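# Fit rubber backing onto pin post, then bin the pin

## Task

Push a rubber backing onto the post of the pin until it is fully or almost fully seated, with the backing's wide end facing the pin, and then place the pin inside the bin. Some backings fit tightly and may halt midway if pushed only gently.

## Robot and tools

ROBOT. Two UR-style arms, left_arm and right_arm. Each ends in a 16-motor four-finger hand: a right hand on right_arm, a mirrored left hand on left_arm. A camera stand sits behind the arms. Cameras: cam_head_left, cam_head_right, cam_high, cam_low, cam_left_wrist, cam_right_wrist (all 896x504).

FRAMES. Positions, targets and velocities use the scene frame: origin at table-top height midway between the nominal arm bases, +z up, +x out over the table, left_arm on the +y side. Calibrated bases: left_arm (-0.040, +0.481, +0.022) m, right_arm (-0.067, -0.499, +0.022) m. Each hand has a hand point whose own axes are: +z along straight fingers toward the tips, +y out of the palm face, +x across the palm away from the thumb on the right hand (toward the thumb on the left hand). Straight fingertips reach about 0.11 m along +z from the hand point. A fixed mast behind the palm can collide with things.

execute_actions(actions, cameras). actions is a list of actions; each action is a list of up to 15 rows, one row per 1/30 s step; a short action repeats its last row to fill 15 steps. Every row is one flat list of 48 numbers, each in [-1, 1], covering both arms even when one stays still: left dx, dy, dz, rx, ry, rz; left 16 motor numbers; left current_limit; left speed; then the same 24 for the right arm. The six pose numbers are an offset, not a pose: they are measured along scene-frame axes from that arm's Hand target as it stood when the action began (every row counts from that same start, not from the prior row). 1.0 equals 0.6 m or 180 degrees; rx, ry, rz form one rotation vector, turning about the Hand target position. All six at 0 means re-command the current Hand target. Motor order: index_mcp, index_abd, index_pip, index_dip, thumb_cmc, thumb_axl, thumb_mcp, thumb_ipl, middle_mcp, middle_abd, middle_pip, middle_dip, ring_mcp, ring_abd, ring_pip, ring_dip. These are absolute hinge goals scaled between each hinge's stops, with +1 bending/curling; a 0 is a real goal, so to leave a hand unchanged resend its hand_goal, hand_current_limit and hand_speed. Open hand: -0.75, 0, -0.58, -0.70, -0.71, -0.68, -0.23, -0.17, -0.75, 0, -0.58, -0.70, -0.75, 0, -0.58, -0.70. current_limit maps -1..+1 to 0..550 mA per motor (floor 11 mA); speed sets hinge rate as (speed+1)/2 of 8.5 rad/s. Start values: +0.4 and -0.6. cameras lists camera names, ["all"] or []; images come only when asked or when actions is empty.

move(target, speed, blend, stop_force, zero, blocking, cameras). Drives each hand point on a straight path. target is one 48-number row or a list of up to 15 such rows, same layout and scale as above; every row's pose part is an offset from the Hand target at the move's start, not from the previous row. speed: top path speed in m/s, 0.002 to 3.6 (default 0.25), rotation up to twice that in rad/s; one value or one per target. blend: corner rounding in m for a list (0 = stop at each). stop_force: 3 to 120 N, one value for both arms; an arm's path ends when its wrist sensor feels that much push against the motion, then it backs off slightly and holds. Keep moves slow when using it, don't trust it while the hand rotates, and omit it when pulling off a contact. zero (only with stop_force): true re-zeroes the sensor before the move. blocking=false returns after about 0.5 s while the move continues (not allowed with stop_force). A move lasts 0.5 to 10 s.

wait(seconds 0 to 10, cameras) lets time pass holding the last command. stop(cameras) brakes a running move. zoom_image(camera, region [x0, y0, x1, y1] in image pixels, at most 504 by 504) enlarges part of the newest image from that camera. zero_wrist_force(arm: "left_arm" or "right_arm") tares that wrist sensor. read_manual(section) only gives licence text. finished_scene(scene 1, optional) ends the scene for good; the result should remain true without the robot.

RESULTS. Per arm: end_effector_position (m) and end_effector_quat_wxyz, velocities (omitted when joint velocities read within noise), Hand target (last commanded pose after clipping; next offsets start here, and the hand may rest short of it), Joint positions and torques, Wrist force and Wrist torque in the end effector's own axes (force from the surface into the arm) plus a peak line. Hand lists in motor order: hand_goal, hand_measured, hand_current_ma, hand_state (moving, goal, blocked, overload), hand_current_limit, hand_speed. move adds a move: line: done, off_target, moving, held or fault, and limits=paced (pose clipped) or limits=held (steps withheld). Action calls also list some intermediate positions. Watch for MOTOR HOT, HAND FAULT and OVER-TEMPERATURE FAULT lines.

CAUTIONS. Commanded orientation is clipped to 32 degrees from the measured one each step. Arms are stiff: aiming even slightly past a firm contact can trigger a fault; outside force near 150 N or joint torque at its limit (wrist joints 26.3 N m) stops the arm for 10 s. A motor held at 495 mA or more for 5 s shuts down for 10 s. Avoid paths near an arm's own base, and never let the arms or hands press on each other; a clearance check may hold commands. Do not drop, slam or fling parts, hit fixed objects hard, or let anything leave the table: a fallen item fails the task. Loose objects may occasionally get nudged.

Each tool is called after "Call:" as name([rows], argument=value, ...), one row to a line, values as JSON.

## Session

Call:
execute_actions(actions=[], cameras=["all"])

Scene clock: 0.00 s.
left_arm: end_effector_position=(+0.8454, +0.5420, +0.3822) hand_goal=(-0.754, +0.000, -0.576, -0.696, -0.714, -0.678, -0.226, -0.168, -0.754, +0.000, -0.576, -0.696, -0.754, +0.000, -0.576, -0.696) hand_measured=(-0.754, +0.000, -0.576, -0.696, -0.714, -0.678, -0.226, -0.168, -0.754, +0.000, -0.576, -0.696, -0.754, +0.000, -0.576, -0.696) hand_current_ma=(+0, +0, +0, +0, +0, +0, +0, +0, +0, +0, +0, +0, +0, +0, +0, +0) hand_state=(goal, goal, goal, goal, goal, goal, goal, goal, goal, goal, goal, goal, goal, goal, goal, goal) hand_current_limit=0.40 hand_speed=-0.60 end_effector_quat_wxyz=(-0.055, +0.719, +0.576, +0.384) | right_arm: end_effector_position=(+0.4415, -0.9187, +0.1082) hand_goal=(-0.754, +0.000, -0.576, -0.696, -0.714, -0.678, -0.226, -0.168, -0.754, +0.000, -0.576, -0.696, -0.754, +0.000, -0.576, -0.696) hand_measured=(-0.754, +0.000, -0.576, -0.696, -0.714, -0.678, -0.226, -0.168, -0.754, +0.000, -0.576, -0.696, -0.754, +0.000, -0.576, -0.696) hand_current_ma=(+0, +0, +0, +0, +0, +0, +0, +0, +0, +0, +0, +0, +0, +0, +0, +0) hand_state=(goal, goal, goal, goal, goal, goal, goal, goal, goal, goal, goal, goal, goal, goal, goal, goal) hand_current_limit=0.40 hand_speed=-0.60 end_effector_quat_wxyz=(-0.489, +0.870, -0.061, -0.027)
Joint positions: left_arm=[3.288 -2.144 -1.271 -0.631 2.046 0.51] | right_arm=[-0.933 -0.678 0.867 -0.826 -1.069 0.466]
Joint velocities: within noise
Joint torques (N m): no reading
Wrist force (N): no reading
Wrist torque (N m): no reading
Wrist force, peak (N): no reading
Hand target: left_arm +0.8454, +0.5420, +0.3822; -0.055, +0.719, +0.576, +0.384 | right_arm +0.4415, -0.9187, +0.1082; -0.489, +0.870, -0.061, -0.027

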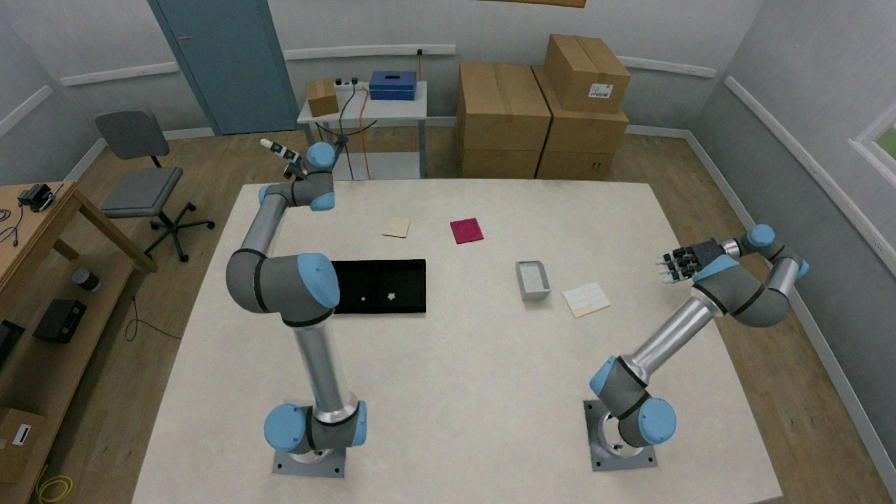

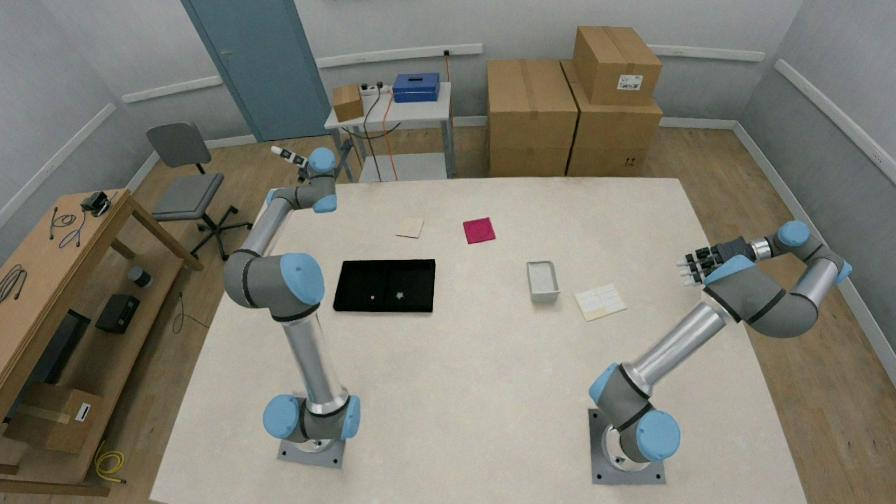

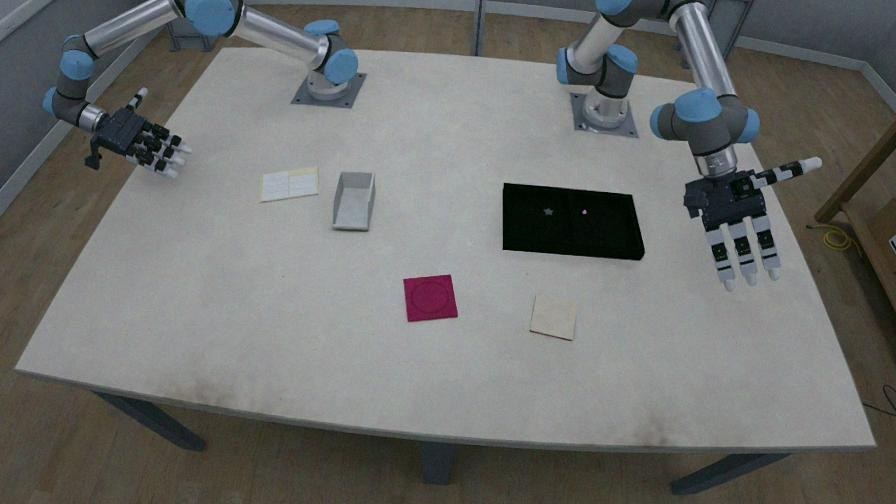

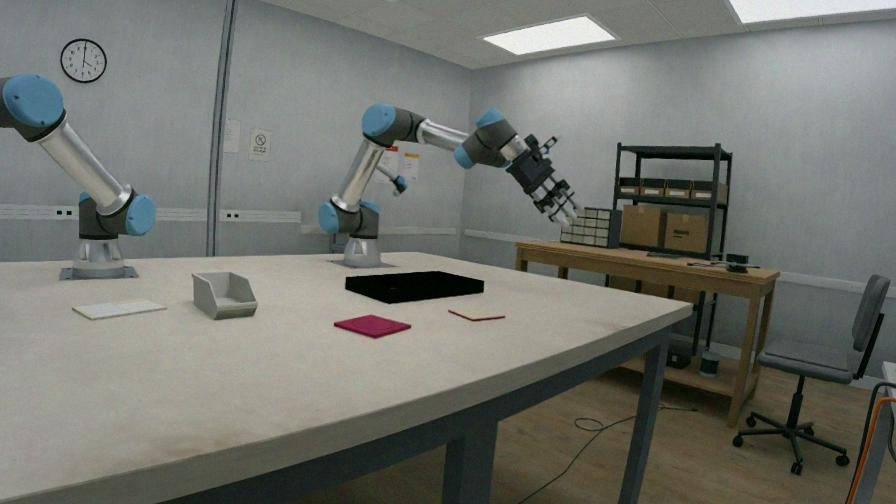

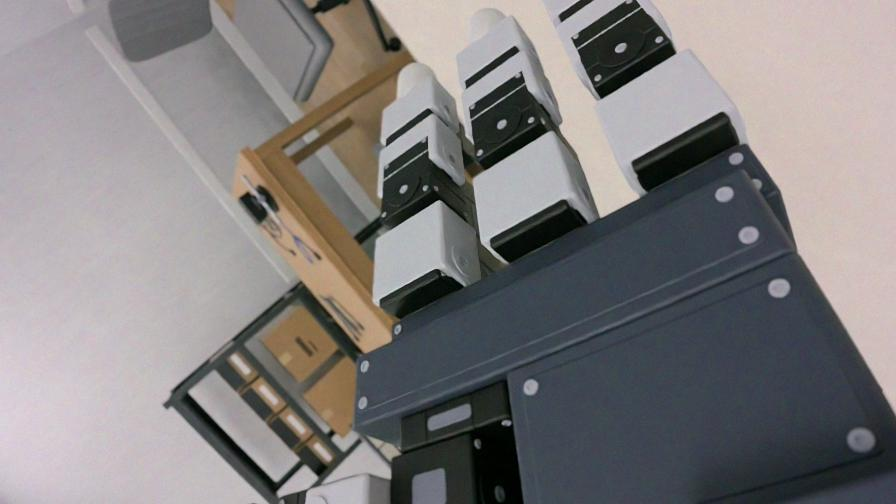

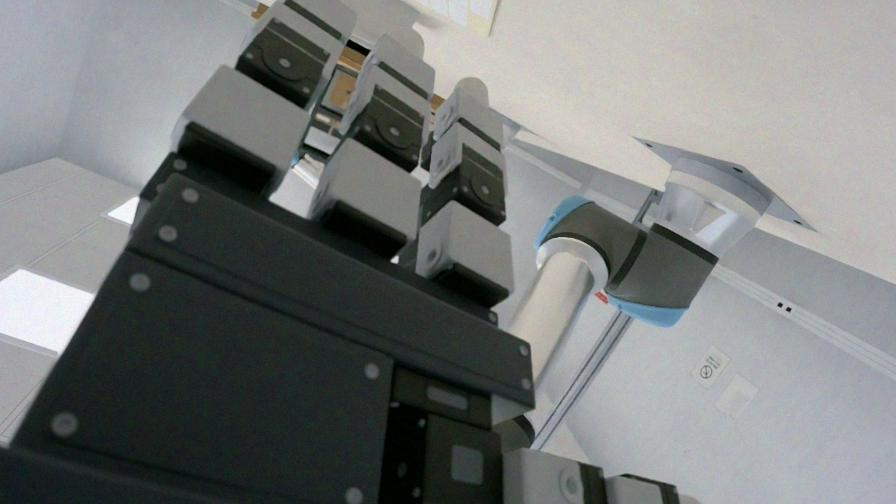

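Call:
zoom_image(camera="cam_high", region=[490, 170, 660, 270])

Call:
zoom_image(camera="cam_high", region=[530, 195, 610, 240])

Call:
zoom_image(camera="cam_head_right", region=[330, 255, 440, 317])

Call:
zoom_image(camera="cam_high", region=[390, 160, 590, 350])

Call:
zoom_image(camera="cam_low", region=[60, 240, 520, 350])

Call:
zoom_image(camera="cam_high", region=[250, 150, 400, 240])

Scaled by 2.965 from the camera's 896x504 image, which has a finer 1280x720 frame.

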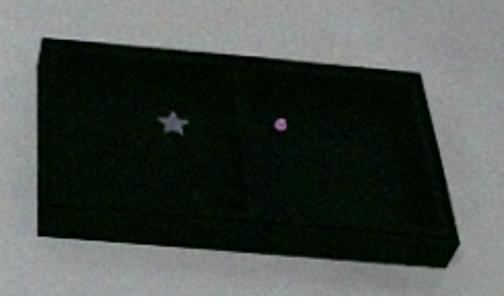

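Scaled by 6.300 from the camera's 896x504 image, which has a finer 1280x720 frame.

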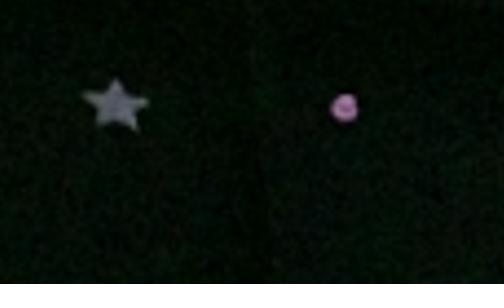

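Scaled by 4.582 from the camera's 896x504 image, which has a finer 1280x720 frame.

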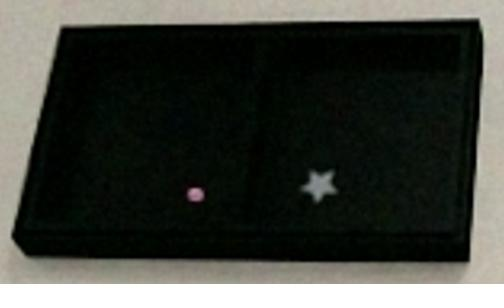

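Scaled by 2.520 from the camera's 896x504 image, which has a finer 1280x720 frame.

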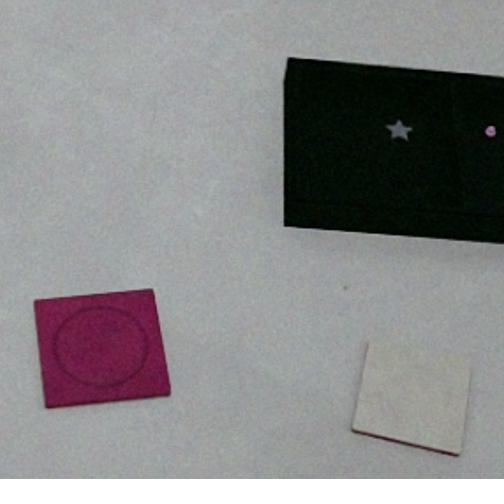

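Scaled by 1.096 from the camera's 896x504 image, which has a finer 1280x720 frame.

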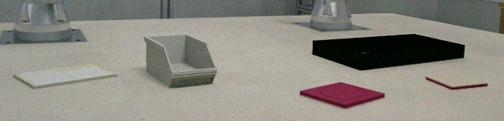

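Scaled by 3.360 from the camera's 896x504 image, which has a finer 1280x720 frame.

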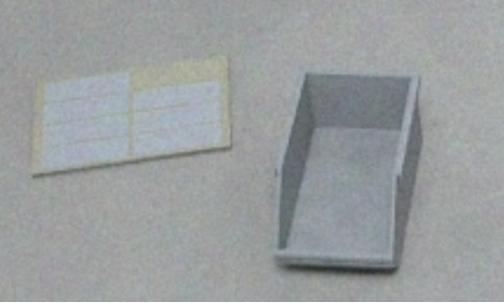

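Call:
move(target=[-0.494,-0.67,-0.27,-0.2034,0.1525,0.0662,-0.754,0,-0.576,-0.696,-0.714,-0.678,-0.226,-0.168,-0.754,0,-0.576,-0.696,-0.754,0,-0.576,-0.696,0.4,-0.6,0,0,0,0,0,0,-0.754,0,-0.576,-0.696,-0.714,-0.678,-0.226,-0.168,-0.754,0,-0.576,-0.696,-0.754,0,-0.576,-0.696,0.4,-0.6], speed=0.25, cameras=["cam_left_wrist","cam_high"])

Scene clock: 356.20 s.
left_arm: end_effector_position=(+0.5491, +0.1401, +0.2201) hand_goal=(-0.754, +0.000, -0.576, -0.696, -0.714, -0.678, -0.226, -0.168, -0.754, +0.000, -0.576, -0.696, -0.754, +0.000, -0.576, -0.696) hand_measured=(-0.754, +0.000, -0.576, -0.696, -0.716, -0.678, -0.224, -0.168, -0.754, +0.000, -0.576, -0.696, -0.754, +0.000, -0.576, -0.696) hand_current_ma=(+0, +0, +0, +0, +0, +0, +2, +0, +0, +0, +0, +0, +0, +0, +0, +0) hand_state=(goal, goal, goal, goal, goal, goal, goal, goal, goal, goal, goal, goal, goal, goal, goal, goal) hand_current_limit=0.40 hand_speed=-0.60 end_effector_quat_wxyz=(+0.000, +0.707, +0.707, +0.000) | right_arm: end_effector_position=(+0.4415, -0.9187, +0.1082) hand_goal=(-0.754, +0.000, -0.576, -0.696, -0.714, -0.678, -0.226, -0.168, -0.754, +0.000, -0.576, -0.696, -0.754, +0.000, -0.576, -0.696) hand_measured=(-0.748, +0.000, -0.576, -0.696, -0.708, -0.678, -0.226, -0.168, -0.748, +0.000, -0.576, -0.696, -0.748, +0.000, -0.576, -0.696) hand_current_ma=(+17, +0, -1, +0, +15, +2, +0, +1, +16, +0, -1, +0, +19, +0, -1, +0) hand_state=(goal, goal, goal, goal, goal, goal, goal, goal, goal, goal, goal, goal, goal, goal, goal, goal) hand_current_limit=0.40 hand_speed=-0.60 end_effector_quat_wxyz=(-0.489, +0.870, -0.061, -0.027)
Joint positions: left_arm=[2.756 -1.904 -1.594 -1.214 1.571 -0.408] | right_arm=[-0.933 -0.678 0.867 -0.826 -1.069 0.466]
Joint torques (N m): left_arm=[-6.45 44.4 35 3.91 -1.23 -1.41] | right_arm=[-0.08 -59.88 -20.48 -0.07 0.53 0.17]
Wrist force (N): left_arm=[-1.2 -0.3 -0.8] | right_arm=[-0.6 -0.2 -0.2]
Wrist torque (N m): left_arm=[0.21 -0.08 -0.42] | right_arm=[-0.01 0.08 -0.05]
Wrist force, peak (N): left_arm=[-2.9 -1.4 -0.6] | right_arm=[-0.6 -0.1 -0.3]
Hand target: left_arm +0.5490, +0.1400, +0.2202; +0.000, +0.707, +0.707, +0.000 | right_arm +0.4415, -0.9187, +0.1082; -0.489, +0.870, -0.061, -0.027
Off the commanded pose: left_arm 0.000 m, 0 deg | right_arm 0.000 m, 0 deg.
move: done
camera_calibration:
cam_left_wrist: T_world_to_cam=[[-0.618776, -0.783245, 0.0603652, 0.399804], [-0.478262, 0.436564, 0.762022, -0.0127619], [-0.623203, 0.442651, -0.644732, 0.547543], [0, 0, 0, 1]] pos_world=[0.582516, 0.0763457, 0.338609]
Images, in order (width x height): cam_high 896x504, cam_left_wrist 896x504.

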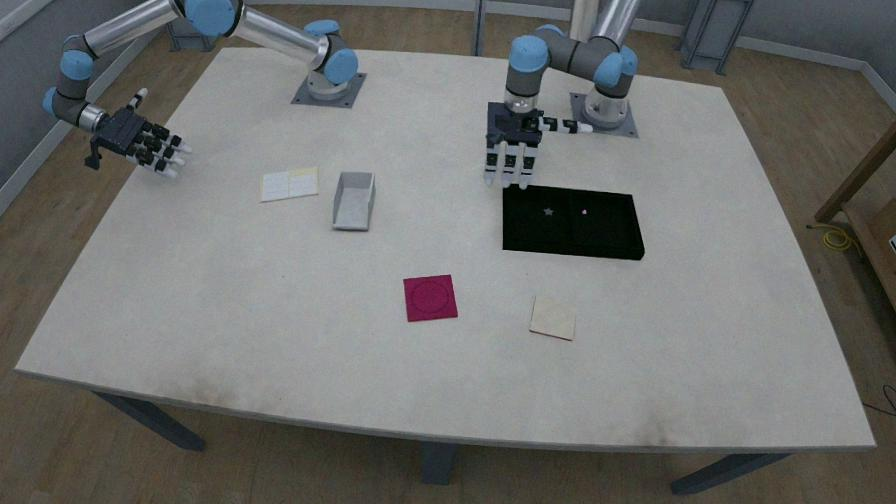

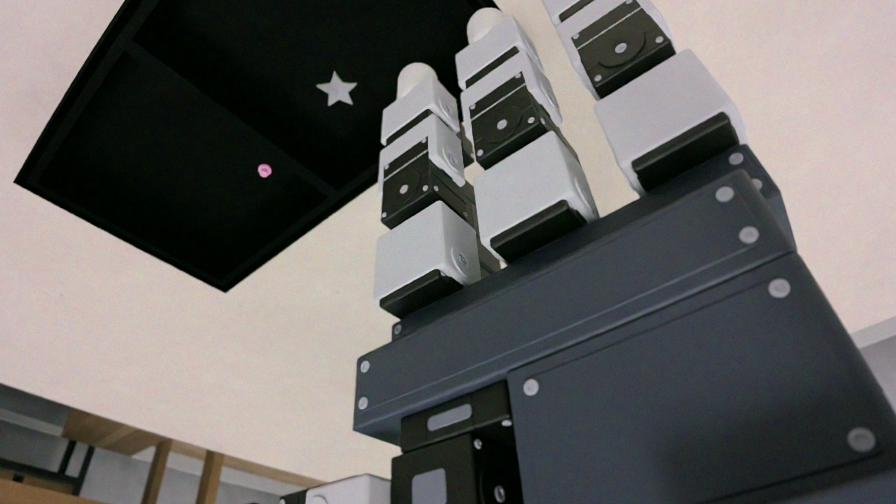

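Call:
zoom_image(camera="cam_left_wrist", region=[200, 50, 400, 210])

Call:
zoom_image(camera="cam_left_wrist", region=[305, 60, 365, 115])

Call:
zoom_image(camera="cam_left_wrist", region=[235, 140, 295, 195])

Scaled by 2.520 from the camera's 896x504 image, which has a finer 1280x720 frame.

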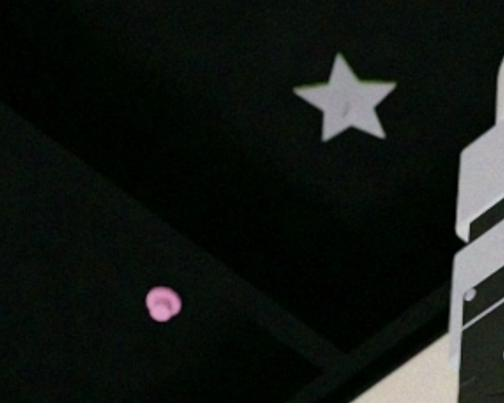

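Scaled by 8.400 from the camera's 896x504 image, which has a finer 1280x720 frame.

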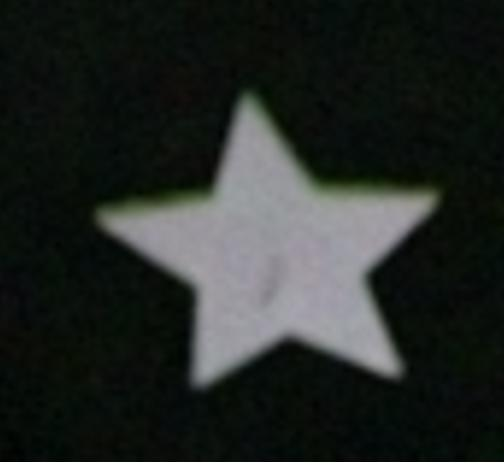

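Scaled by 8.400 from the camera's 896x504 image, which has a finer 1280x720 frame.

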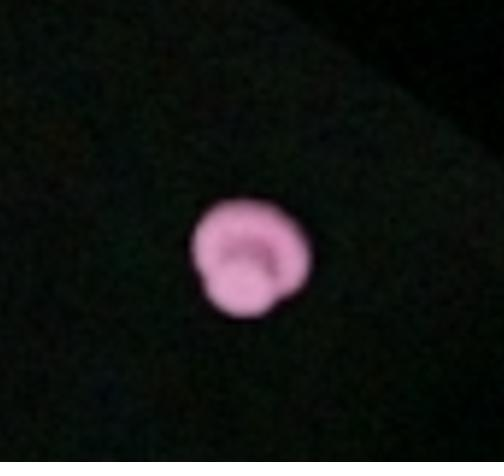

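Call:
move(target=[-0.0325,0.3577,-0.0883,0,0,0,-0.754,0,-0.576,-0.696,-0.714,-0.678,-0.226,-0.168,-0.754,0,-0.576,-0.696,-0.30,0,1.0,0.4,0.4,-0.6,0,0,0,0,0,0,-0.754,0,-0.576,-0.696,-0.714,-0.678,-0.226,-0.168,-0.754,0,-0.576,-0.696,-0.754,0,-0.576,-0.696,0.4,-0.6], speed=0.2, cameras=["cam_left_wrist","cam_high"])

Call:
zoom_image(camera="cam_left_wrist", region=[380, 0, 540, 100])

Scene clock: 512.30 s.
left_arm: end_effector_position=(+0.5295, +0.3545, +0.1673) hand_goal=(-0.754, +0.000, -0.576, -0.696, -0.714, -0.678, -0.226, -0.168, -0.754, +0.000, -0.576, -0.696, -0.300, +0.000, +1.000, +0.400) hand_measured=(-0.754, +0.000, -0.576, -0.696, -0.716, -0.678, -0.224, -0.168, -0.754, +0.000, -0.576, -0.696, -0.312, +0.000, +0.994, +0.398) hand_current_ma=(+0, +0, +0, +0, +0, +0, +2, +0, +0, +0, +0, +0, -13, +0, -4, -1) hand_state=(goal, goal, goal, goal, goal, goal, goal, goal, goal, goal, goal, goal, goal, goal, goal, goal) hand_current_limit=0.40 hand_speed=-0.60 end_effector_quat_wxyz=(+0.000, +0.707, +0.707, +0.000) | right_arm: end_effector_position=(+0.4415, -0.9187, +0.1082) hand_goal=(-0.754, +0.000, -0.576, -0.696, -0.714, -0.678, -0.226, -0.168, -0.754, +0.000, -0.576, -0.696, -0.754, +0.000, -0.576, -0.696) hand_measured=(-0.748, +0.000, -0.576, -0.696, -0.708, -0.678, -0.226, -0.168, -0.748, +0.000, -0.576, -0.696, -0.748, +0.000, -0.576, -0.696) hand_current_ma=(+17, +0, -1, +0, +15, +2, +0, +1, +16, +0, -1, +0, +19, +0, -1, +0) hand_state=(goal, goal, goal, goal, goal, goal, goal, goal, goal, goal, goal, goal, goal, goal, goal, goal) hand_current_limit=0.40 hand_speed=-0.60 end_effector_quat_wxyz=(-0.489, +0.870, -0.061, -0.027)
Joint positions: left_arm=[3.133 -1.705 -1.999 -1.008 1.57 -0.031] | right_arm=[-0.933 -0.678 0.867 -0.826 -1.069 0.466]
Joint torques (N m): left_arm=[8.22 15.94 24.63 0.15 -2.6 1.64] | right_arm=[-0.7 -60.75 -20.9 -0.13 0.54 0.08]
Wrist force (N): left_arm=[-1.7 -0.4 -0.8] | right_arm=[-0.3 -0.3 -0.2]
Wrist torque (N m): left_arm=[0.22 -0.02 -0.26] | right_arm=[-0.02 0.05 -0.04]
Wrist force, peak (N): left_arm=[-3.1 -0.2 -1.7] | right_arm=[-0.5 -0.2 -0.5]
Hand target: left_arm +0.5295, +0.3546, +0.1673; +0.000, +0.707, +0.707, +0.000 | right_arm +0.4415, -0.9187, +0.1082; -0.489, +0.870, -0.061, -0.027
Off the commanded pose: left_arm 0.000 m, 0 deg | right_arm 0.000 m, 0 deg.
move: done
camera_calibration:
cam_left_wrist: T_world_to_cam=[[-0.618589, -0.783386, 0.0604496, 0.558837], [-0.478598, 0.436696, 0.761735, -0.0753413], [-0.623131, 0.44227, -0.645062, 0.40663], [0, 0, 0, 1]] pos_world=[0.563016, 0.290846, 0.28591]
Images, in order (width x height): cam_high 896x504, cam_left_wrist 896x504.

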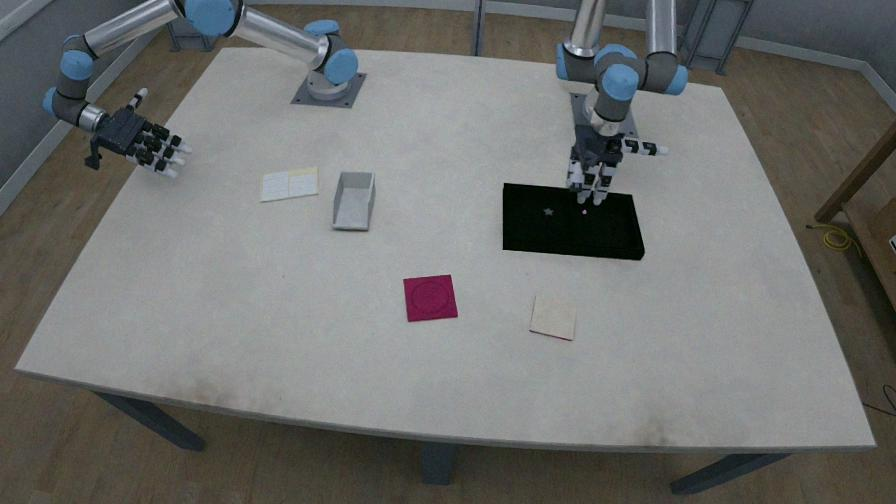

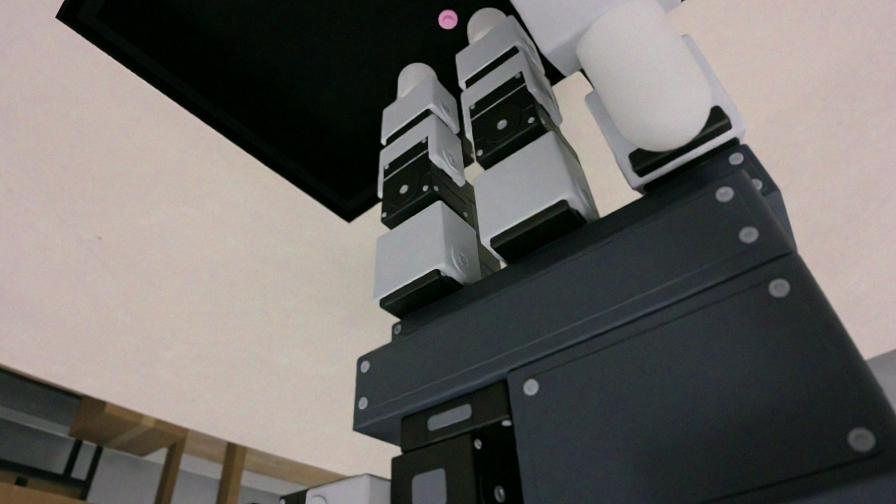

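Scaled by 3.150 from the camera's 896x504 image, which has a finer 1280x720 frame.

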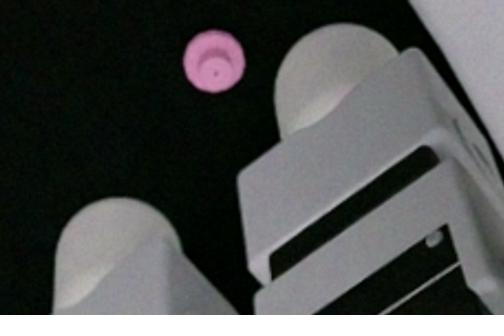

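Call:
move(target=[-0.005,0.0008,-0.0333,0,0,0,-0.754,0,-0.576,-0.696,-0.714,-0.678,-0.226,-0.168,-0.754,0,-0.576,-0.696,-0.30,0,1.0,0.4,0.4,-0.6,0,0,0,0,0,0,-0.754,0,-0.576,-0.696,-0.714,-0.678,-0.226,-0.168,-0.754,0,-0.576,-0.696,-0.754,0,-0.576,-0.696,0.4,-0.6], speed=0.1, cameras=["cam_left_wrist"])

Call:
zoom_image(camera="cam_left_wrist", region=[380, 0, 540, 100])

Scene clock: 560.73 s.
left_arm: end_effector_position=(+0.5264, +0.3551, +0.1471) hand_goal=(-0.754, +0.000, -0.576, -0.696, -0.714, -0.678, -0.226, -0.168, -0.754, +0.000, -0.576, -0.696, -0.300, +0.000, +1.000, +0.400) hand_measured=(-0.754, +0.000, -0.576, -0.696, -0.716, -0.678, -0.224, -0.168, -0.754, +0.000, -0.576, -0.696, -0.312, +0.000, +0.994, +0.398) hand_current_ma=(+0, +0, +0, +0, +0, +0, +2, +0, +0, +0, +0, +0, -12, +0, -4, -1) hand_state=(goal, goal, goal, goal, goal, goal, goal, goal, goal, goal, goal, goal, goal, goal, goal, goal) hand_current_limit=0.40 hand_speed=-0.60 end_effector_quat_wxyz=(+0.000, +0.707, +0.707, +0.000) | right_arm: end_effector_position=(+0.4415, -0.9187, +0.1082) hand_goal=(-0.754, +0.000, -0.576, -0.696, -0.714, -0.678, -0.226, -0.168, -0.754, +0.000, -0.576, -0.696, -0.754, +0.000, -0.576, -0.696) hand_measured=(-0.748, +0.000, -0.576, -0.696, -0.708, -0.678, -0.226, -0.168, -0.748, +0.000, -0.576, -0.696, -0.748, +0.000, -0.576, -0.696) hand_current_ma=(+17, +0, -1, +0, +15, +2, +0, +1, +16, +0, -1, +0, +19, +0, -1, +0) hand_state=(goal, goal, goal, goal, goal, goal, goal, goal, goal, goal, goal, goal, goal, goal, goal, goal) hand_current_limit=0.40 hand_speed=-0.60 end_effector_quat_wxyz=(-0.489, +0.870, -0.061, -0.027)
Joint positions: left_arm=[3.134 -1.728 -2.034 -0.95 1.57 -0.03] | right_arm=[-0.933 -0.678 0.867 -0.826 -1.069 0.466]
Joint torques (N m): left_arm=[6.43 35.6 31.78 -0.43 -2.61 1.67] | right_arm=[-0.5 -60.4 -20.93 -0.25 0.55 0.11]
Wrist force (N): left_arm=[-1.2 -0.7 -1.0] | right_arm=[-0.3 -0.2 -0.1]
Wrist torque (N m): left_arm=[0.19 -0.09 -0.39] | right_arm=[-0.01 0.06 -0.03]
Wrist force, peak (N): left_arm=[-1.3 -0.5 -1.4] | right_arm=[-0.4 -0.3 -0.4]
Hand target: left_arm +0.5265, +0.3551, +0.1473; +0.000, +0.707, +0.707, +0.000 | right_arm +0.4415, -0.9187, +0.1082; -0.489, +0.870, -0.061, -0.027
Off the commanded pose: left_arm 0.000 m, 0 deg | right_arm 0.000 m, 0 deg.
move: done
camera_calibration:
cam_left_wrist: T_world_to_cam=[[-0.618628, -0.783335, 0.0607059, 0.558477], [-0.478238, 0.43673, 0.761942, -0.0618444], [-0.623368, 0.442327, -0.644794, 0.391425], [0, 0, 0, 1]] pos_world=[0.559915, 0.291346, 0.265608]
Images, in order (width x height): cam_left_wrist 896x504.

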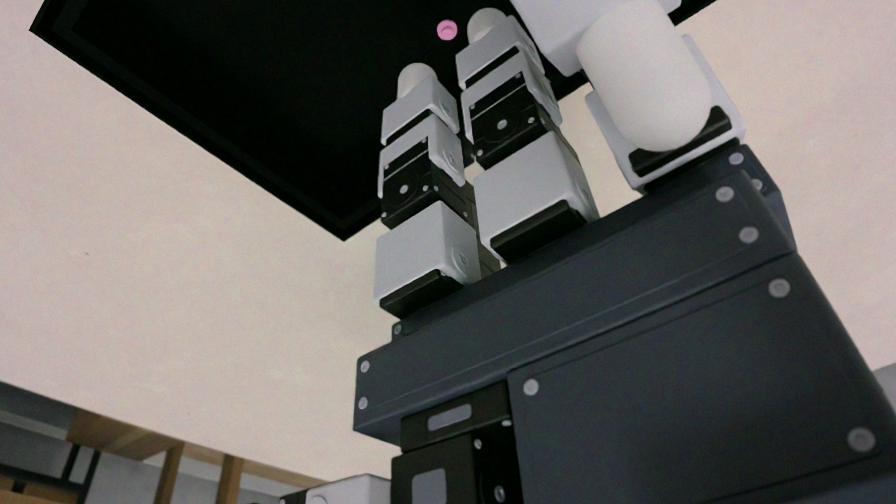

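Scaled by 3.150 from the camera's 896x504 image, which has a finer 1280x720 frame.

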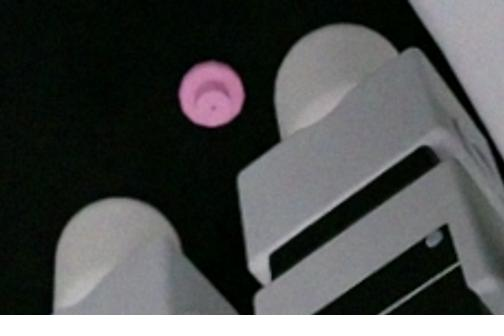

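Call:
move(target=[-0.0033,0.0017,-0.0217,0,0,0,-0.754,0,-0.576,-0.696,-0.714,-0.678,-0.226,-0.168,-0.754,0,-0.576,-0.696,-0.30,0,1.0,0.4,0.4,-0.6,0,0,0,0,0,0,-0.754,0,-0.576,-0.696,-0.714,-0.678,-0.226,-0.168,-0.754,0,-0.576,-0.696,-0.754,0,-0.576,-0.696,0.4,-0.6], speed=0.03, stop_force=5, cameras=["cam_left_wrist"])

Call:
zoom_image(camera="cam_left_wrist", region=[380, 0, 540, 100])

Scene clock: 598.33 s.
left_arm: end_effector_position=(+0.5246, +0.3561, +0.1343) hand_goal=(-0.754, +0.000, -0.576, -0.696, -0.714, -0.678, -0.226, -0.168, -0.754, +0.000, -0.576, -0.696, -0.300, +0.000, +1.000, +0.400) hand_measured=(-0.754, +0.000, -0.576, -0.696, -0.716, -0.678, -0.224, -0.168, -0.754, +0.000, -0.576, -0.696, -0.312, +0.000, +0.994, +0.398) hand_current_ma=(+0, +0, +0, +0, +0, +0, +2, +0, +0, +0, +0, +0, -12, +0, -4, -1) hand_state=(goal, goal, goal, goal, goal, goal, goal, goal, goal, goal, goal, goal, goal, goal, goal, goal) hand_current_limit=0.40 hand_speed=-0.60 end_effector_quat_wxyz=(+0.000, +0.707, +0.707, +0.000) | right_arm: end_effector_position=(+0.4415, -0.9187, +0.1082) hand_goal=(-0.754, +0.000, -0.576, -0.696, -0.714, -0.678, -0.226, -0.168, -0.754, +0.000, -0.576, -0.696, -0.754, +0.000, -0.576, -0.696) hand_measured=(-0.748, +0.000, -0.576, -0.696, -0.708, -0.678, -0.226, -0.168, -0.748, +0.000, -0.576, -0.696, -0.748, +0.000, -0.576, -0.696) hand_current_ma=(+17, +0, -1, +0, +15, +2, +0, +1, +16, +0, -1, +0, +19, +0, -1, +0) hand_state=(goal, goal, goal, goal, goal, goal, goal, goal, goal, goal, goal, goal, goal, goal, goal, goal) hand_current_limit=0.40 hand_speed=-0.60 end_effector_quat_wxyz=(-0.489, +0.870, -0.061, -0.027)
Joint positions: left_arm=[3.136 -1.743 -2.056 -0.912 1.57 -0.028] | right_arm=[-0.933 -0.678 0.867 -0.826 -1.069 0.466]
Joint torques (N m): left_arm=[-3.19 36.42 30.76 -0.25 -2.27 -1.34] | right_arm=[-0.26 -60.76 -20.79 -0.32 0.45 0.06]
Wrist force (N): left_arm=[-1.3 -0.6 -0.8] | right_arm=[-0.2 -0.1 -0.3]
Wrist torque (N m): left_arm=[0.20 -0.06 -0.43] | right_arm=[0.01 0.04 -0.02]
Wrist force, peak (N): left_arm=[-1.6 -0.4 -1.3] | right_arm=[-0.6 0.0 -0.4]
Hand target: left_arm +0.5246, +0.3561, +0.1343; +0.000, +0.707, +0.707, +0.000 | right_arm +0.4415, -0.9187, +0.1082; -0.489, +0.870, -0.061, -0.027
Off the commanded pose: left_arm 0.000 m, 0 deg | right_arm 0.000 m, 0 deg.
move: done
camera_calibration:
cam_left_wrist: T_world_to_cam=[[-0.618694, -0.783293, 0.060588, 0.558916], [-0.478418, 0.436808, 0.761784, -0.0533204], [-0.623165, 0.442325, -0.644992, 0.381485], [0, 0, 0, 1]] pos_world=[0.558016, 0.292345, 0.252809]
Images, in order (width x height): cam_left_wrist 896x504.

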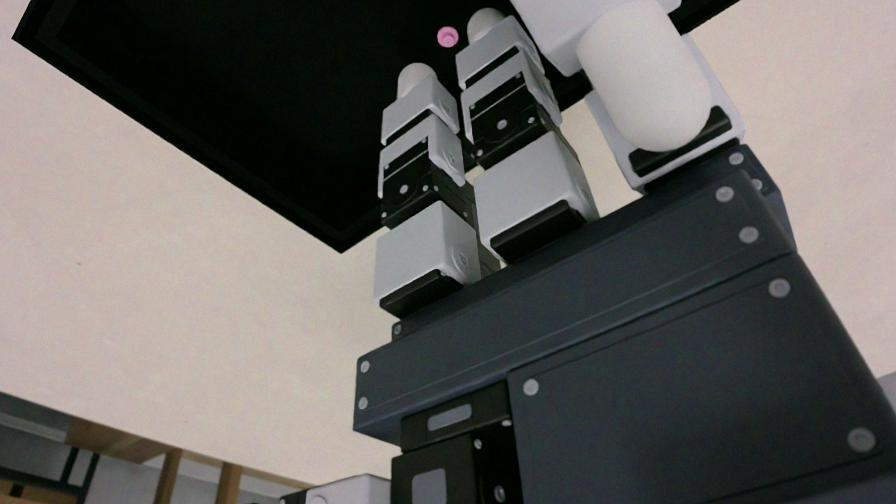

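Scaled by 3.150 from the camera's 896x504 image, which has a finer 1280x720 frame.

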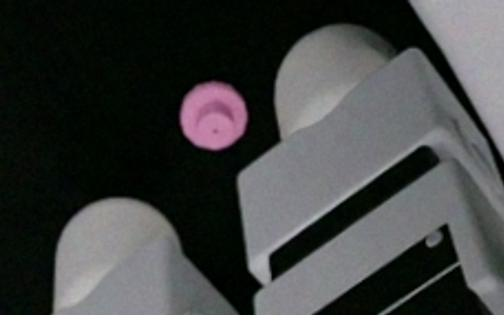

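Call:
move(target=[0,0,-0.0233,0,0,0,-0.754,0,-0.576,-0.696,-0.714,-0.678,-0.226,-0.168,-0.754,0,-0.576,-0.696,-0.30,0,1.0,0.4,0.4,-0.6,0,0,0,0,0,0,-0.754,0,-0.576,-0.696,-0.714,-0.678,-0.226,-0.168,-0.754,0,-0.576,-0.696,-0.754,0,-0.576,-0.696,0.4,-0.6], speed=0.012, stop_force=4, cameras=["cam_left_wrist"])

Call:
zoom_image(camera="cam_left_wrist", region=[380, 0, 540, 100])

Scene clock: 617.87 s.
left_arm: end_effector_position=(+0.5246, +0.3561, +0.1268) hand_goal=(-0.754, +0.000, -0.576, -0.696, -0.714, -0.678, -0.226, -0.168, -0.754, +0.000, -0.576, -0.696, -0.300, +0.000, +1.000, +0.400) hand_measured=(-0.754, +0.000, -0.576, -0.696, -0.716, -0.678, -0.224, -0.168, -0.754, +0.000, -0.576, -0.696, -0.312, +0.000, +0.994, +0.398) hand_current_ma=(+0, +0, +0, +0, +0, +0, +2, +0, +0, +0, +0, +0, -12, +0, -4, -1) hand_state=(goal, goal, goal, goal, goal, goal, goal, goal, goal, goal, goal, goal, goal, goal, goal, goal) hand_current_limit=0.40 hand_speed=-0.60 end_effector_quat_wxyz=(+0.000, +0.707, +0.707, +0.000) | right_arm: end_effector_position=(+0.4415, -0.9187, +0.1082) hand_goal=(-0.754, +0.000, -0.576, -0.696, -0.714, -0.678, -0.226, -0.168, -0.754, +0.000, -0.576, -0.696, -0.754, +0.000, -0.576, -0.696) hand_measured=(-0.748, +0.000, -0.576, -0.696, -0.708, -0.678, -0.226, -0.168, -0.748, +0.000, -0.576, -0.696, -0.748, +0.000, -0.576, -0.696) hand_current_ma=(+17, +0, -1, +0, +15, +2, +0, +1, +16, +0, -1, +0, +19, +0, -1, +0) hand_state=(goal, goal, goal, goal, goal, goal, goal, goal, goal, goal, goal, goal, goal, goal, goal, goal) hand_current_limit=0.40 hand_speed=-0.60 end_effector_quat_wxyz=(-0.489, +0.870, -0.061, -0.027)
Joint positions: left_arm=[3.136 -1.756 -2.065 -0.891 1.57 -0.028] | right_arm=[-0.933 -0.678 0.867 -0.826 -1.069 0.466]
Joint torques (N m): left_arm=[-5.4 34.51 30.21 0.32 -2.37 -1.62] | right_arm=[-0.23 -60.84 -19.52 -0.25 0.57 -0.11]
Wrist force (N): left_arm=[-1.5 -0.9 -4.2] | right_arm=[-0.4 -0.4 -0.4]
Wrist torque (N m): left_arm=[0.47 -0.02 -0.44] | right_arm=[-0.01 0.06 -0.04]
Wrist force, peak (N): left_arm=[-1.5 -0.7 -13.4] | right_arm=[-0.6 -0.3 -0.2]
Hand target: left_arm +0.5246, +0.3561, +0.1268; +0.000, +0.707, +0.707, +0.000 (not the last commanded pose) | right_arm +0.4415, -0.9187, +0.1082; -0.489, +0.870, -0.061, -0.027
Off the commanded pose: left_arm 0.007 m, 0 deg | right_arm 0.000 m, 0 deg.
move: contact (left_arm)
camera_calibration:
cam_left_wrist: T_world_to_cam=[[-0.618645, -0.783327, 0.060639, 0.559335], [-0.478444, 0.436829, 0.761756, -0.0476673], [-0.623192, 0.442244, -0.64502, 0.376757], [0, 0, 0, 1]] pos_world=[0.558016, 0.292345, 0.245409]
Images, in order (width x height): cam_left_wrist 896x504.

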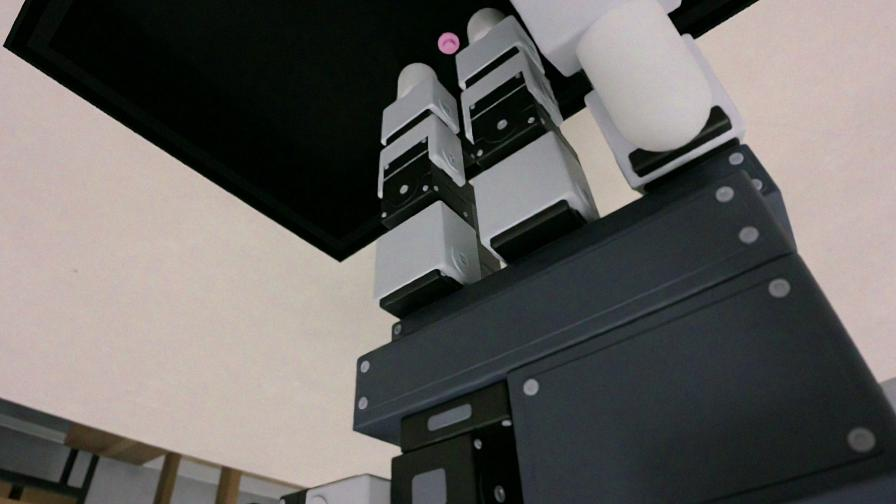

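Scaled by 3.150 from the camera's 896x504 image, which has a finer 1280x720 frame.

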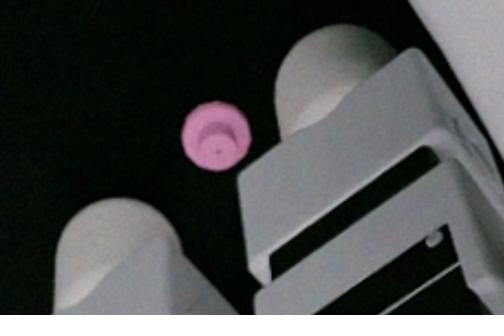

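Call:
move(target=[0.0025,-0.0013,0.0013,0,0,0,-0.754,0,-0.576,-0.696,-0.714,-0.678,-0.226,-0.168,-0.754,0,-0.576,-0.696,-0.30,0,1.0,0.4,0.4,-0.6,0,0,0,0,0,0,-0.754,0,-0.576,-0.696,-0.714,-0.678,-0.226,-0.168,-0.754,0,-0.576,-0.696,-0.754,0,-0.576,-0.696,0.4,-0.6], speed=0.02, cameras=[])

Call:
move(target=[0,0,0,0,0,0,-0.754,0.08,-0.576,-0.696,-0.714,-0.678,-0.226,-0.168,-0.754,-0.08,-0.576,-0.696,-0.30,0,1.0,0.4,0.1,-0.9,0,0,0,0,0,0,-0.754,0,-0.576,-0.696,-0.714,-0.678,-0.226,-0.168,-0.754,0,-0.576,-0.696,-0.754,0,-0.576,-0.696,0.4,-0.6], cameras=["cam_left_wrist"])

Call:
zoom_image(camera="cam_left_wrist", region=[380, 0, 540, 100])

Scene clock: 666.43 s.
left_arm: end_effector_position=(+0.5261, +0.3553, +0.1276) hand_goal=(-0.754, +0.000, -0.576, -0.696, -0.714, -0.678, -0.226, -0.168, -0.754, +0.000, -0.576, -0.696, -0.300, +0.000, +1.000, +0.400) hand_measured=(-0.754, +0.000, -0.576, -0.696, -0.716, -0.678, -0.224, -0.168, -0.754, +0.000, -0.576, -0.696, -0.312, +0.000, +0.994, +0.398) hand_current_ma=(+0, +0, +0, +0, +0, +0, +2, +0, +0, +0, +0, +0, -12, +0, -4, -1) hand_state=(goal, goal, goal, goal, goal, goal, goal, goal, goal, goal, goal, goal, goal, goal, goal, goal) hand_current_limit=0.40 hand_speed=-0.60 end_effector_quat_wxyz=(+0.000, +0.707, +0.707, +0.000) | right_arm: end_effector_position=(+0.4415, -0.9187, +0.1082) hand_goal=(-0.754, +0.000, -0.576, -0.696, -0.714, -0.678, -0.226, -0.168, -0.754, +0.000, -0.576, -0.696, -0.754, +0.000, -0.576, -0.696) hand_measured=(-0.748, +0.000, -0.576, -0.696, -0.708, -0.678, -0.226, -0.168, -0.748, +0.000, -0.576, -0.696, -0.748, +0.000, -0.576, -0.696) hand_current_ma=(+17, +0, -1, +0, +15, +2, +0, +1, +16, +0, -1, +0, +19, +0, -1, +0) hand_state=(goal, goal, goal, goal, goal, goal, goal, goal, goal, goal, goal, goal, goal, goal, goal, goal) hand_current_limit=0.40 hand_speed=-0.60 end_effector_quat_wxyz=(-0.489, +0.870, -0.061, -0.027)
Joint positions: left_arm=[3.134 -1.758 -2.059 -0.894 1.57 -0.03] | right_arm=[-0.933 -0.678 0.867 -0.826 -1.069 0.466]
Joint torques (N m): left_arm=[-4.62 19.63 23.46 0.45 -2.47 -1.57] | right_arm=[0.65 -60.68 -19.64 -0.36 0.57 -0.14]
Wrist force (N): left_arm=[-1.4 -0.5 -1.0] | right_arm=[-0.6 0.1 -0.1]
Wrist torque (N m): left_arm=[0.24 -0.05 -0.24] | right_arm=[0.02 0.07 -0.04]
Wrist force, peak (N): left_arm=[-1.3 -0.5 -5.0] | right_arm=[-0.4 -0.1 -0.6]
Hand target: left_arm +0.5261, +0.3553, +0.1276; +0.000, +0.707, +0.707, +0.000 | right_arm +0.4415, -0.9187, +0.1082; -0.489, +0.870, -0.061, -0.027
Off the commanded pose: left_arm 0.000 m, 0 deg | right_arm 0.000 m, 0 deg.
move: done
No camera images: "cameras" was empty.

Scene clock: 666.93 s.
left_arm: end_effector_position=(+0.5261, +0.3553, +0.1276) hand_goal=(-0.754, +0.080, -0.576, -0.696, -0.714, -0.678, -0.226, -0.168, -0.754, -0.080, -0.576, -0.696, -0.300, +0.000, +1.000, +0.400) hand_measured=(-0.754, +0.076, -0.576, -0.696, -0.716, -0.678, -0.224, -0.168, -0.754, -0.076, -0.576, -0.696, -0.312, +0.000, +0.994, +0.398) hand_current_ma=(+0, -2, +0, +0, +0, +0, +2, +0, +0, +2, +0, +0, -12, +0, -4, -1) hand_state=(goal, goal, goal, goal, goal, goal, goal, goal, goal, goal, goal, goal, goal, goal, goal, goal) hand_current_limit=0.10 hand_speed=-0.90 end_effector_quat_wxyz=(+0.000, +0.707, +0.707, +0.000) | right_arm: end_effector_position=(+0.4415, -0.9187, +0.1082) hand_goal=(-0.754, +0.000, -0.576, -0.696, -0.714, -0.678, -0.226, -0.168, -0.754, +0.000, -0.576, -0.696, -0.754, +0.000, -0.576, -0.696) hand_measured=(-0.748, +0.000, -0.576, -0.696, -0.708, -0.678, -0.226, -0.168, -0.748, +0.000, -0.576, -0.696, -0.748, +0.000, -0.576, -0.696) hand_current_ma=(+17, +0, -1, +0, +15, +2, +0, +1, +16, +0, -1, +0, +19, +0, -1, +0) hand_state=(goal, goal, goal, goal, goal, goal, goal, goal, goal, goal, goal, goal, goal, goal, goal, goal) hand_current_limit=0.40 hand_speed=-0.60 end_effector_quat_wxyz=(-0.489, +0.870, -0.061, -0.027)
Joint positions: left_arm=[3.134 -1.758 -2.059 -0.894 1.57 -0.03] | right_arm=[-0.933 -0.678 0.867 -0.826 -1.069 0.466]
Joint torques (N m): left_arm=[-1.64 25.65 7.24 2.94 -2.39 -0.16] | right_arm=[0.13 -60.54 -20 -0.37 0.4 -0.14]
Wrist force (N): left_arm=[-1.3 -0.8 -0.8] | right_arm=[-0.3 -0.1 -0.1]
Wrist torque (N m): left_arm=[0.19 -0.06 -0.22] | right_arm=[0.00 0.04 -0.03]
Wrist force, peak (N): left_arm=[-1.5 -0.6 -1.0] | right_arm=[-0.5 -0.1 -0.1]
Hand target: left_arm +0.5261, +0.3553, +0.1276; +0.000, +0.707, +0.707, +0.000 | right_arm +0.4415, -0.9187, +0.1082; -0.489, +0.870, -0.061, -0.027
Off the commanded pose: left_arm 0.000 m, 0 deg | right_arm 0.000 m, 0 deg.
move: done
camera_calibration:
cam_left_wrist: T_world_to_cam=[[-0.618684, -0.783299, 0.0605987, 0.559673], [-0.478475, 0.43685, 0.761724, -0.0471434], [-0.623131, 0.442272, -0.645061, 0.378592], [0, 0, 0, 1]] pos_world=[0.559616, 0.291545, 0.24621]
Images, in order (width x height): cam_left_wrist 896x504.

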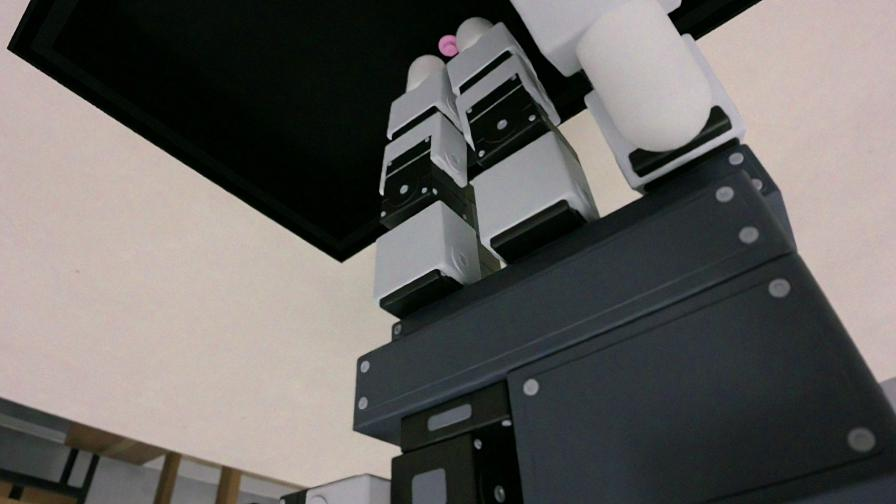

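Scaled by 3.150 from the camera's 896x504 image, which has a finer 1280x720 frame.

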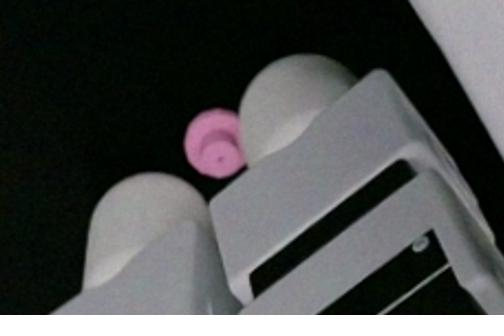

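Call:
move(target=[0.0013,0,-0.0003,0,0,0,-0.754,0.08,-0.576,-0.696,-0.714,-0.678,-0.226,-0.168,-0.754,-0.08,-0.576,-0.696,-0.30,0,1.0,0.4,0.1,-0.9,0,0,0,0,0,0,-0.754,0,-0.576,-0.696,-0.714,-0.678,-0.226,-0.168,-0.754,0,-0.576,-0.696,-0.754,0,-0.576,-0.696,0.4,-0.6], speed=0.02, cameras=[])

Call:
move(target=[0,0,0,0,0,0,-0.754,0.14,-0.576,-0.696,-0.714,-0.678,-0.226,-0.168,-0.754,-0.14,-0.576,-0.696,-0.30,0,1.0,0.4,0.1,-0.95,0,0,0,0,0,0,-0.754,0,-0.576,-0.696,-0.714,-0.678,-0.226,-0.168,-0.754,0,-0.576,-0.696,-0.754,0,-0.576,-0.696,0.4,-0.6], cameras=["cam_left_wrist"])

Call:
zoom_image(camera="cam_left_wrist", region=[380, 0, 540, 100])

Scene clock: 685.73 s.
left_arm: end_effector_position=(+0.5268, +0.3553, +0.1274) hand_goal=(-0.754, +0.080, -0.576, -0.696, -0.714, -0.678, -0.226, -0.168, -0.754, -0.080, -0.576, -0.696, -0.300, +0.000, +1.000, +0.400) hand_measured=(-0.754, +0.076, -0.576, -0.696, -0.716, -0.678, -0.224, -0.168, -0.754, -0.076, -0.576, -0.696, -0.312, +0.000, +0.994, +0.398) hand_current_ma=(+0, -2, +0, +0, +0, +0, +2, +0, +0, +2, +0, +0, -12, +0, -4, -1) hand_state=(goal, goal, goal, goal, goal, goal, goal, goal, goal, goal, goal, goal, goal, goal, goal, goal) hand_current_limit=0.10 hand_speed=-0.90 end_effector_quat_wxyz=(+0.000, +0.707, +0.707, +0.000) | right_arm: end_effector_position=(+0.4415, -0.9187, +0.1082) hand_goal=(-0.754, +0.000, -0.576, -0.696, -0.714, -0.678, -0.226, -0.168, -0.754, +0.000, -0.576, -0.696, -0.754, +0.000, -0.576, -0.696) hand_measured=(-0.748, +0.000, -0.576, -0.696, -0.708, -0.678, -0.226, -0.168, -0.748, +0.000, -0.576, -0.696, -0.748, +0.000, -0.576, -0.696) hand_current_ma=(+17, +0, -1, +0, +15, +2, +0, +1, +16, +0, -1, +0, +19, +0, -1, +0) hand_state=(goal, goal, goal, goal, goal, goal, goal, goal, goal, goal, goal, goal, goal, goal, goal, goal) hand_current_limit=0.40 hand_speed=-0.60 end_effector_quat_wxyz=(-0.489, +0.870, -0.061, -0.027)
Joint positions: left_arm=[3.134 -1.76 -2.058 -0.894 1.57 -0.03] | right_arm=[-0.933 -0.678 0.867 -0.826 -1.069 0.466]
Joint torques (N m): left_arm=[6.67 19.09 28.19 3.93 -2.16 1.7] | right_arm=[0.1 -60.11 -19.38 -0.47 0.42 -0.17]
Wrist force (N): left_arm=[-1.3 -0.5 -0.9] | right_arm=[-0.3 -0.3 -0.3]
Wrist torque (N m): left_arm=[0.21 -0.06 -0.23] | right_arm=[-0.02 0.05 -0.04]
Wrist force, peak (N): left_arm=[-1.7 -0.6 -1.2] | right_arm=[-0.3 -0.6 -0.5]
Hand target: left_arm +0.5268, +0.3553, +0.1274; +0.000, +0.707, +0.707, +0.000 | right_arm +0.4415, -0.9187, +0.1082; -0.489, +0.870, -0.061, -0.027
Off the commanded pose: left_arm 0.000 m, 0 deg | right_arm 0.000 m, 0 deg.
move: done
No camera images: "cameras" was empty.

Scene clock: 686.23 s.
left_arm: end_effector_position=(+0.5269, +0.3553, +0.1274) hand_goal=(-0.754, +0.140, -0.576, -0.696, -0.714, -0.678, -0.226, -0.168, -0.754, -0.140, -0.576, -0.696, -0.300, +0.000, +1.000, +0.400) hand_measured=(-0.754, +0.094, -0.576, -0.696, -0.716, -0.678, -0.224, -0.168, -0.754, -0.096, -0.576, -0.696, -0.312, +0.000, +0.994, +0.398) hand_current_ma=(+0, -70, +0, +0, +0, +0, +2, +0, +0, +69, +0, +0, -12, +0, -4, -1) hand_state=(goal, blocked, goal, goal, goal, goal, goal, goal, goal, blocked, goal, goal, goal, goal, goal, goal) hand_current_limit=0.10 hand_speed=-0.95 end_effector_quat_wxyz=(+0.000, +0.707, +0.707, +0.000) | right_arm: end_effector_position=(+0.4415, -0.9187, +0.1082) hand_goal=(-0.754, +0.000, -0.576, -0.696, -0.714, -0.678, -0.226, -0.168, -0.754, +0.000, -0.576, -0.696, -0.754, +0.000, -0.576, -0.696) hand_measured=(-0.748, +0.000, -0.576, -0.696, -0.708, -0.678, -0.226, -0.168, -0.748, +0.000, -0.576, -0.696, -0.748, +0.000, -0.576, -0.696) hand_current_ma=(+17, +0, -1, +0, +15, +2, +0, +1, +16, +0, -1, +0, +19, +0, -1, +0) hand_state=(goal, goal, goal, goal, goal, goal, goal, goal, goal, goal, goal, goal, goal, goal, goal, goal) hand_current_limit=0.40 hand_speed=-0.60 end_effector_quat_wxyz=(-0.489, +0.870, -0.061, -0.027)
Joint positions: left_arm=[3.134 -1.76 -2.058 -0.894 1.57 -0.03] | right_arm=[-0.933 -0.678 0.867 -0.826 -1.069 0.466]
Joint torques (N m): left_arm=[6.51 22.37 24.83 4.1 -2.07 1.67] | right_arm=[-0.31 -61.16 -19.4 -0.42 0.44 -0.31]
Wrist force (N): left_arm=[-1.4 -0.6 -1.0] | right_arm=[-0.4 -0.3 -0.5]
Wrist torque (N m): left_arm=[0.20 -0.05 -0.23] | right_arm=[0.00 0.06 -0.04]
Wrist force, peak (N): left_arm=[-1.6 -0.4 -1.0] | right_arm=[-0.4 -0.3 -0.5]
Hand target: left_arm +0.5268, +0.3553, +0.1274; +0.000, +0.707, +0.707, +0.000 | right_arm +0.4415, -0.9187, +0.1082; -0.489, +0.870, -0.061, -0.027
Off the commanded pose: left_arm 0.000 m, 0 deg | right_arm 0.000 m, 0 deg.
move: done
camera_calibration:
cam_left_wrist: T_world_to_cam=[[-0.618645, -0.783327, 0.060639, 0.560095], [-0.478444, 0.436829, 0.761756, -0.0466744], [-0.623192, 0.442244, -0.64502, 0.378931], [0, 0, 0, 1]] pos_world=[0.560316, 0.291545, 0.246009]
Images, in order (width x height): cam_left_wrist 896x504.

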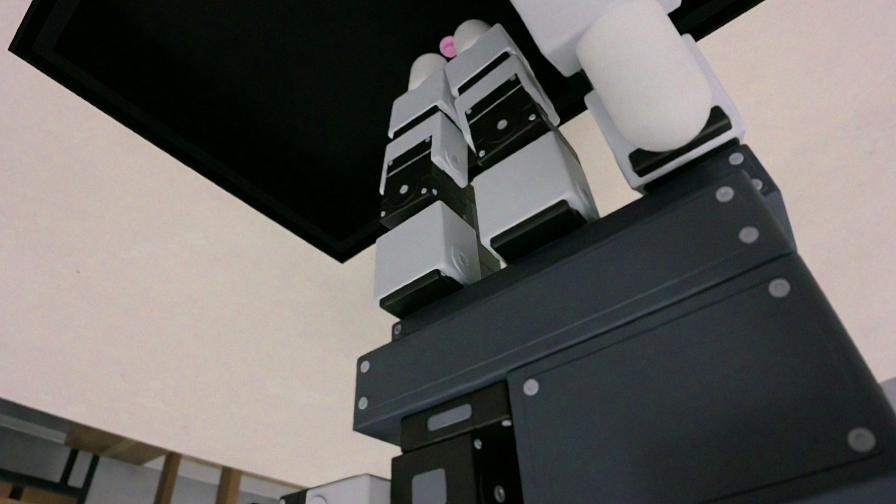

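Scaled by 3.150 from the camera's 896x504 image, which has a finer 1280x720 frame.

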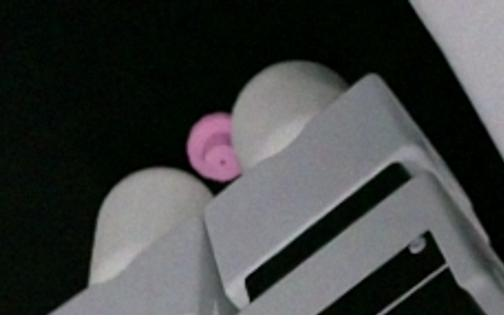

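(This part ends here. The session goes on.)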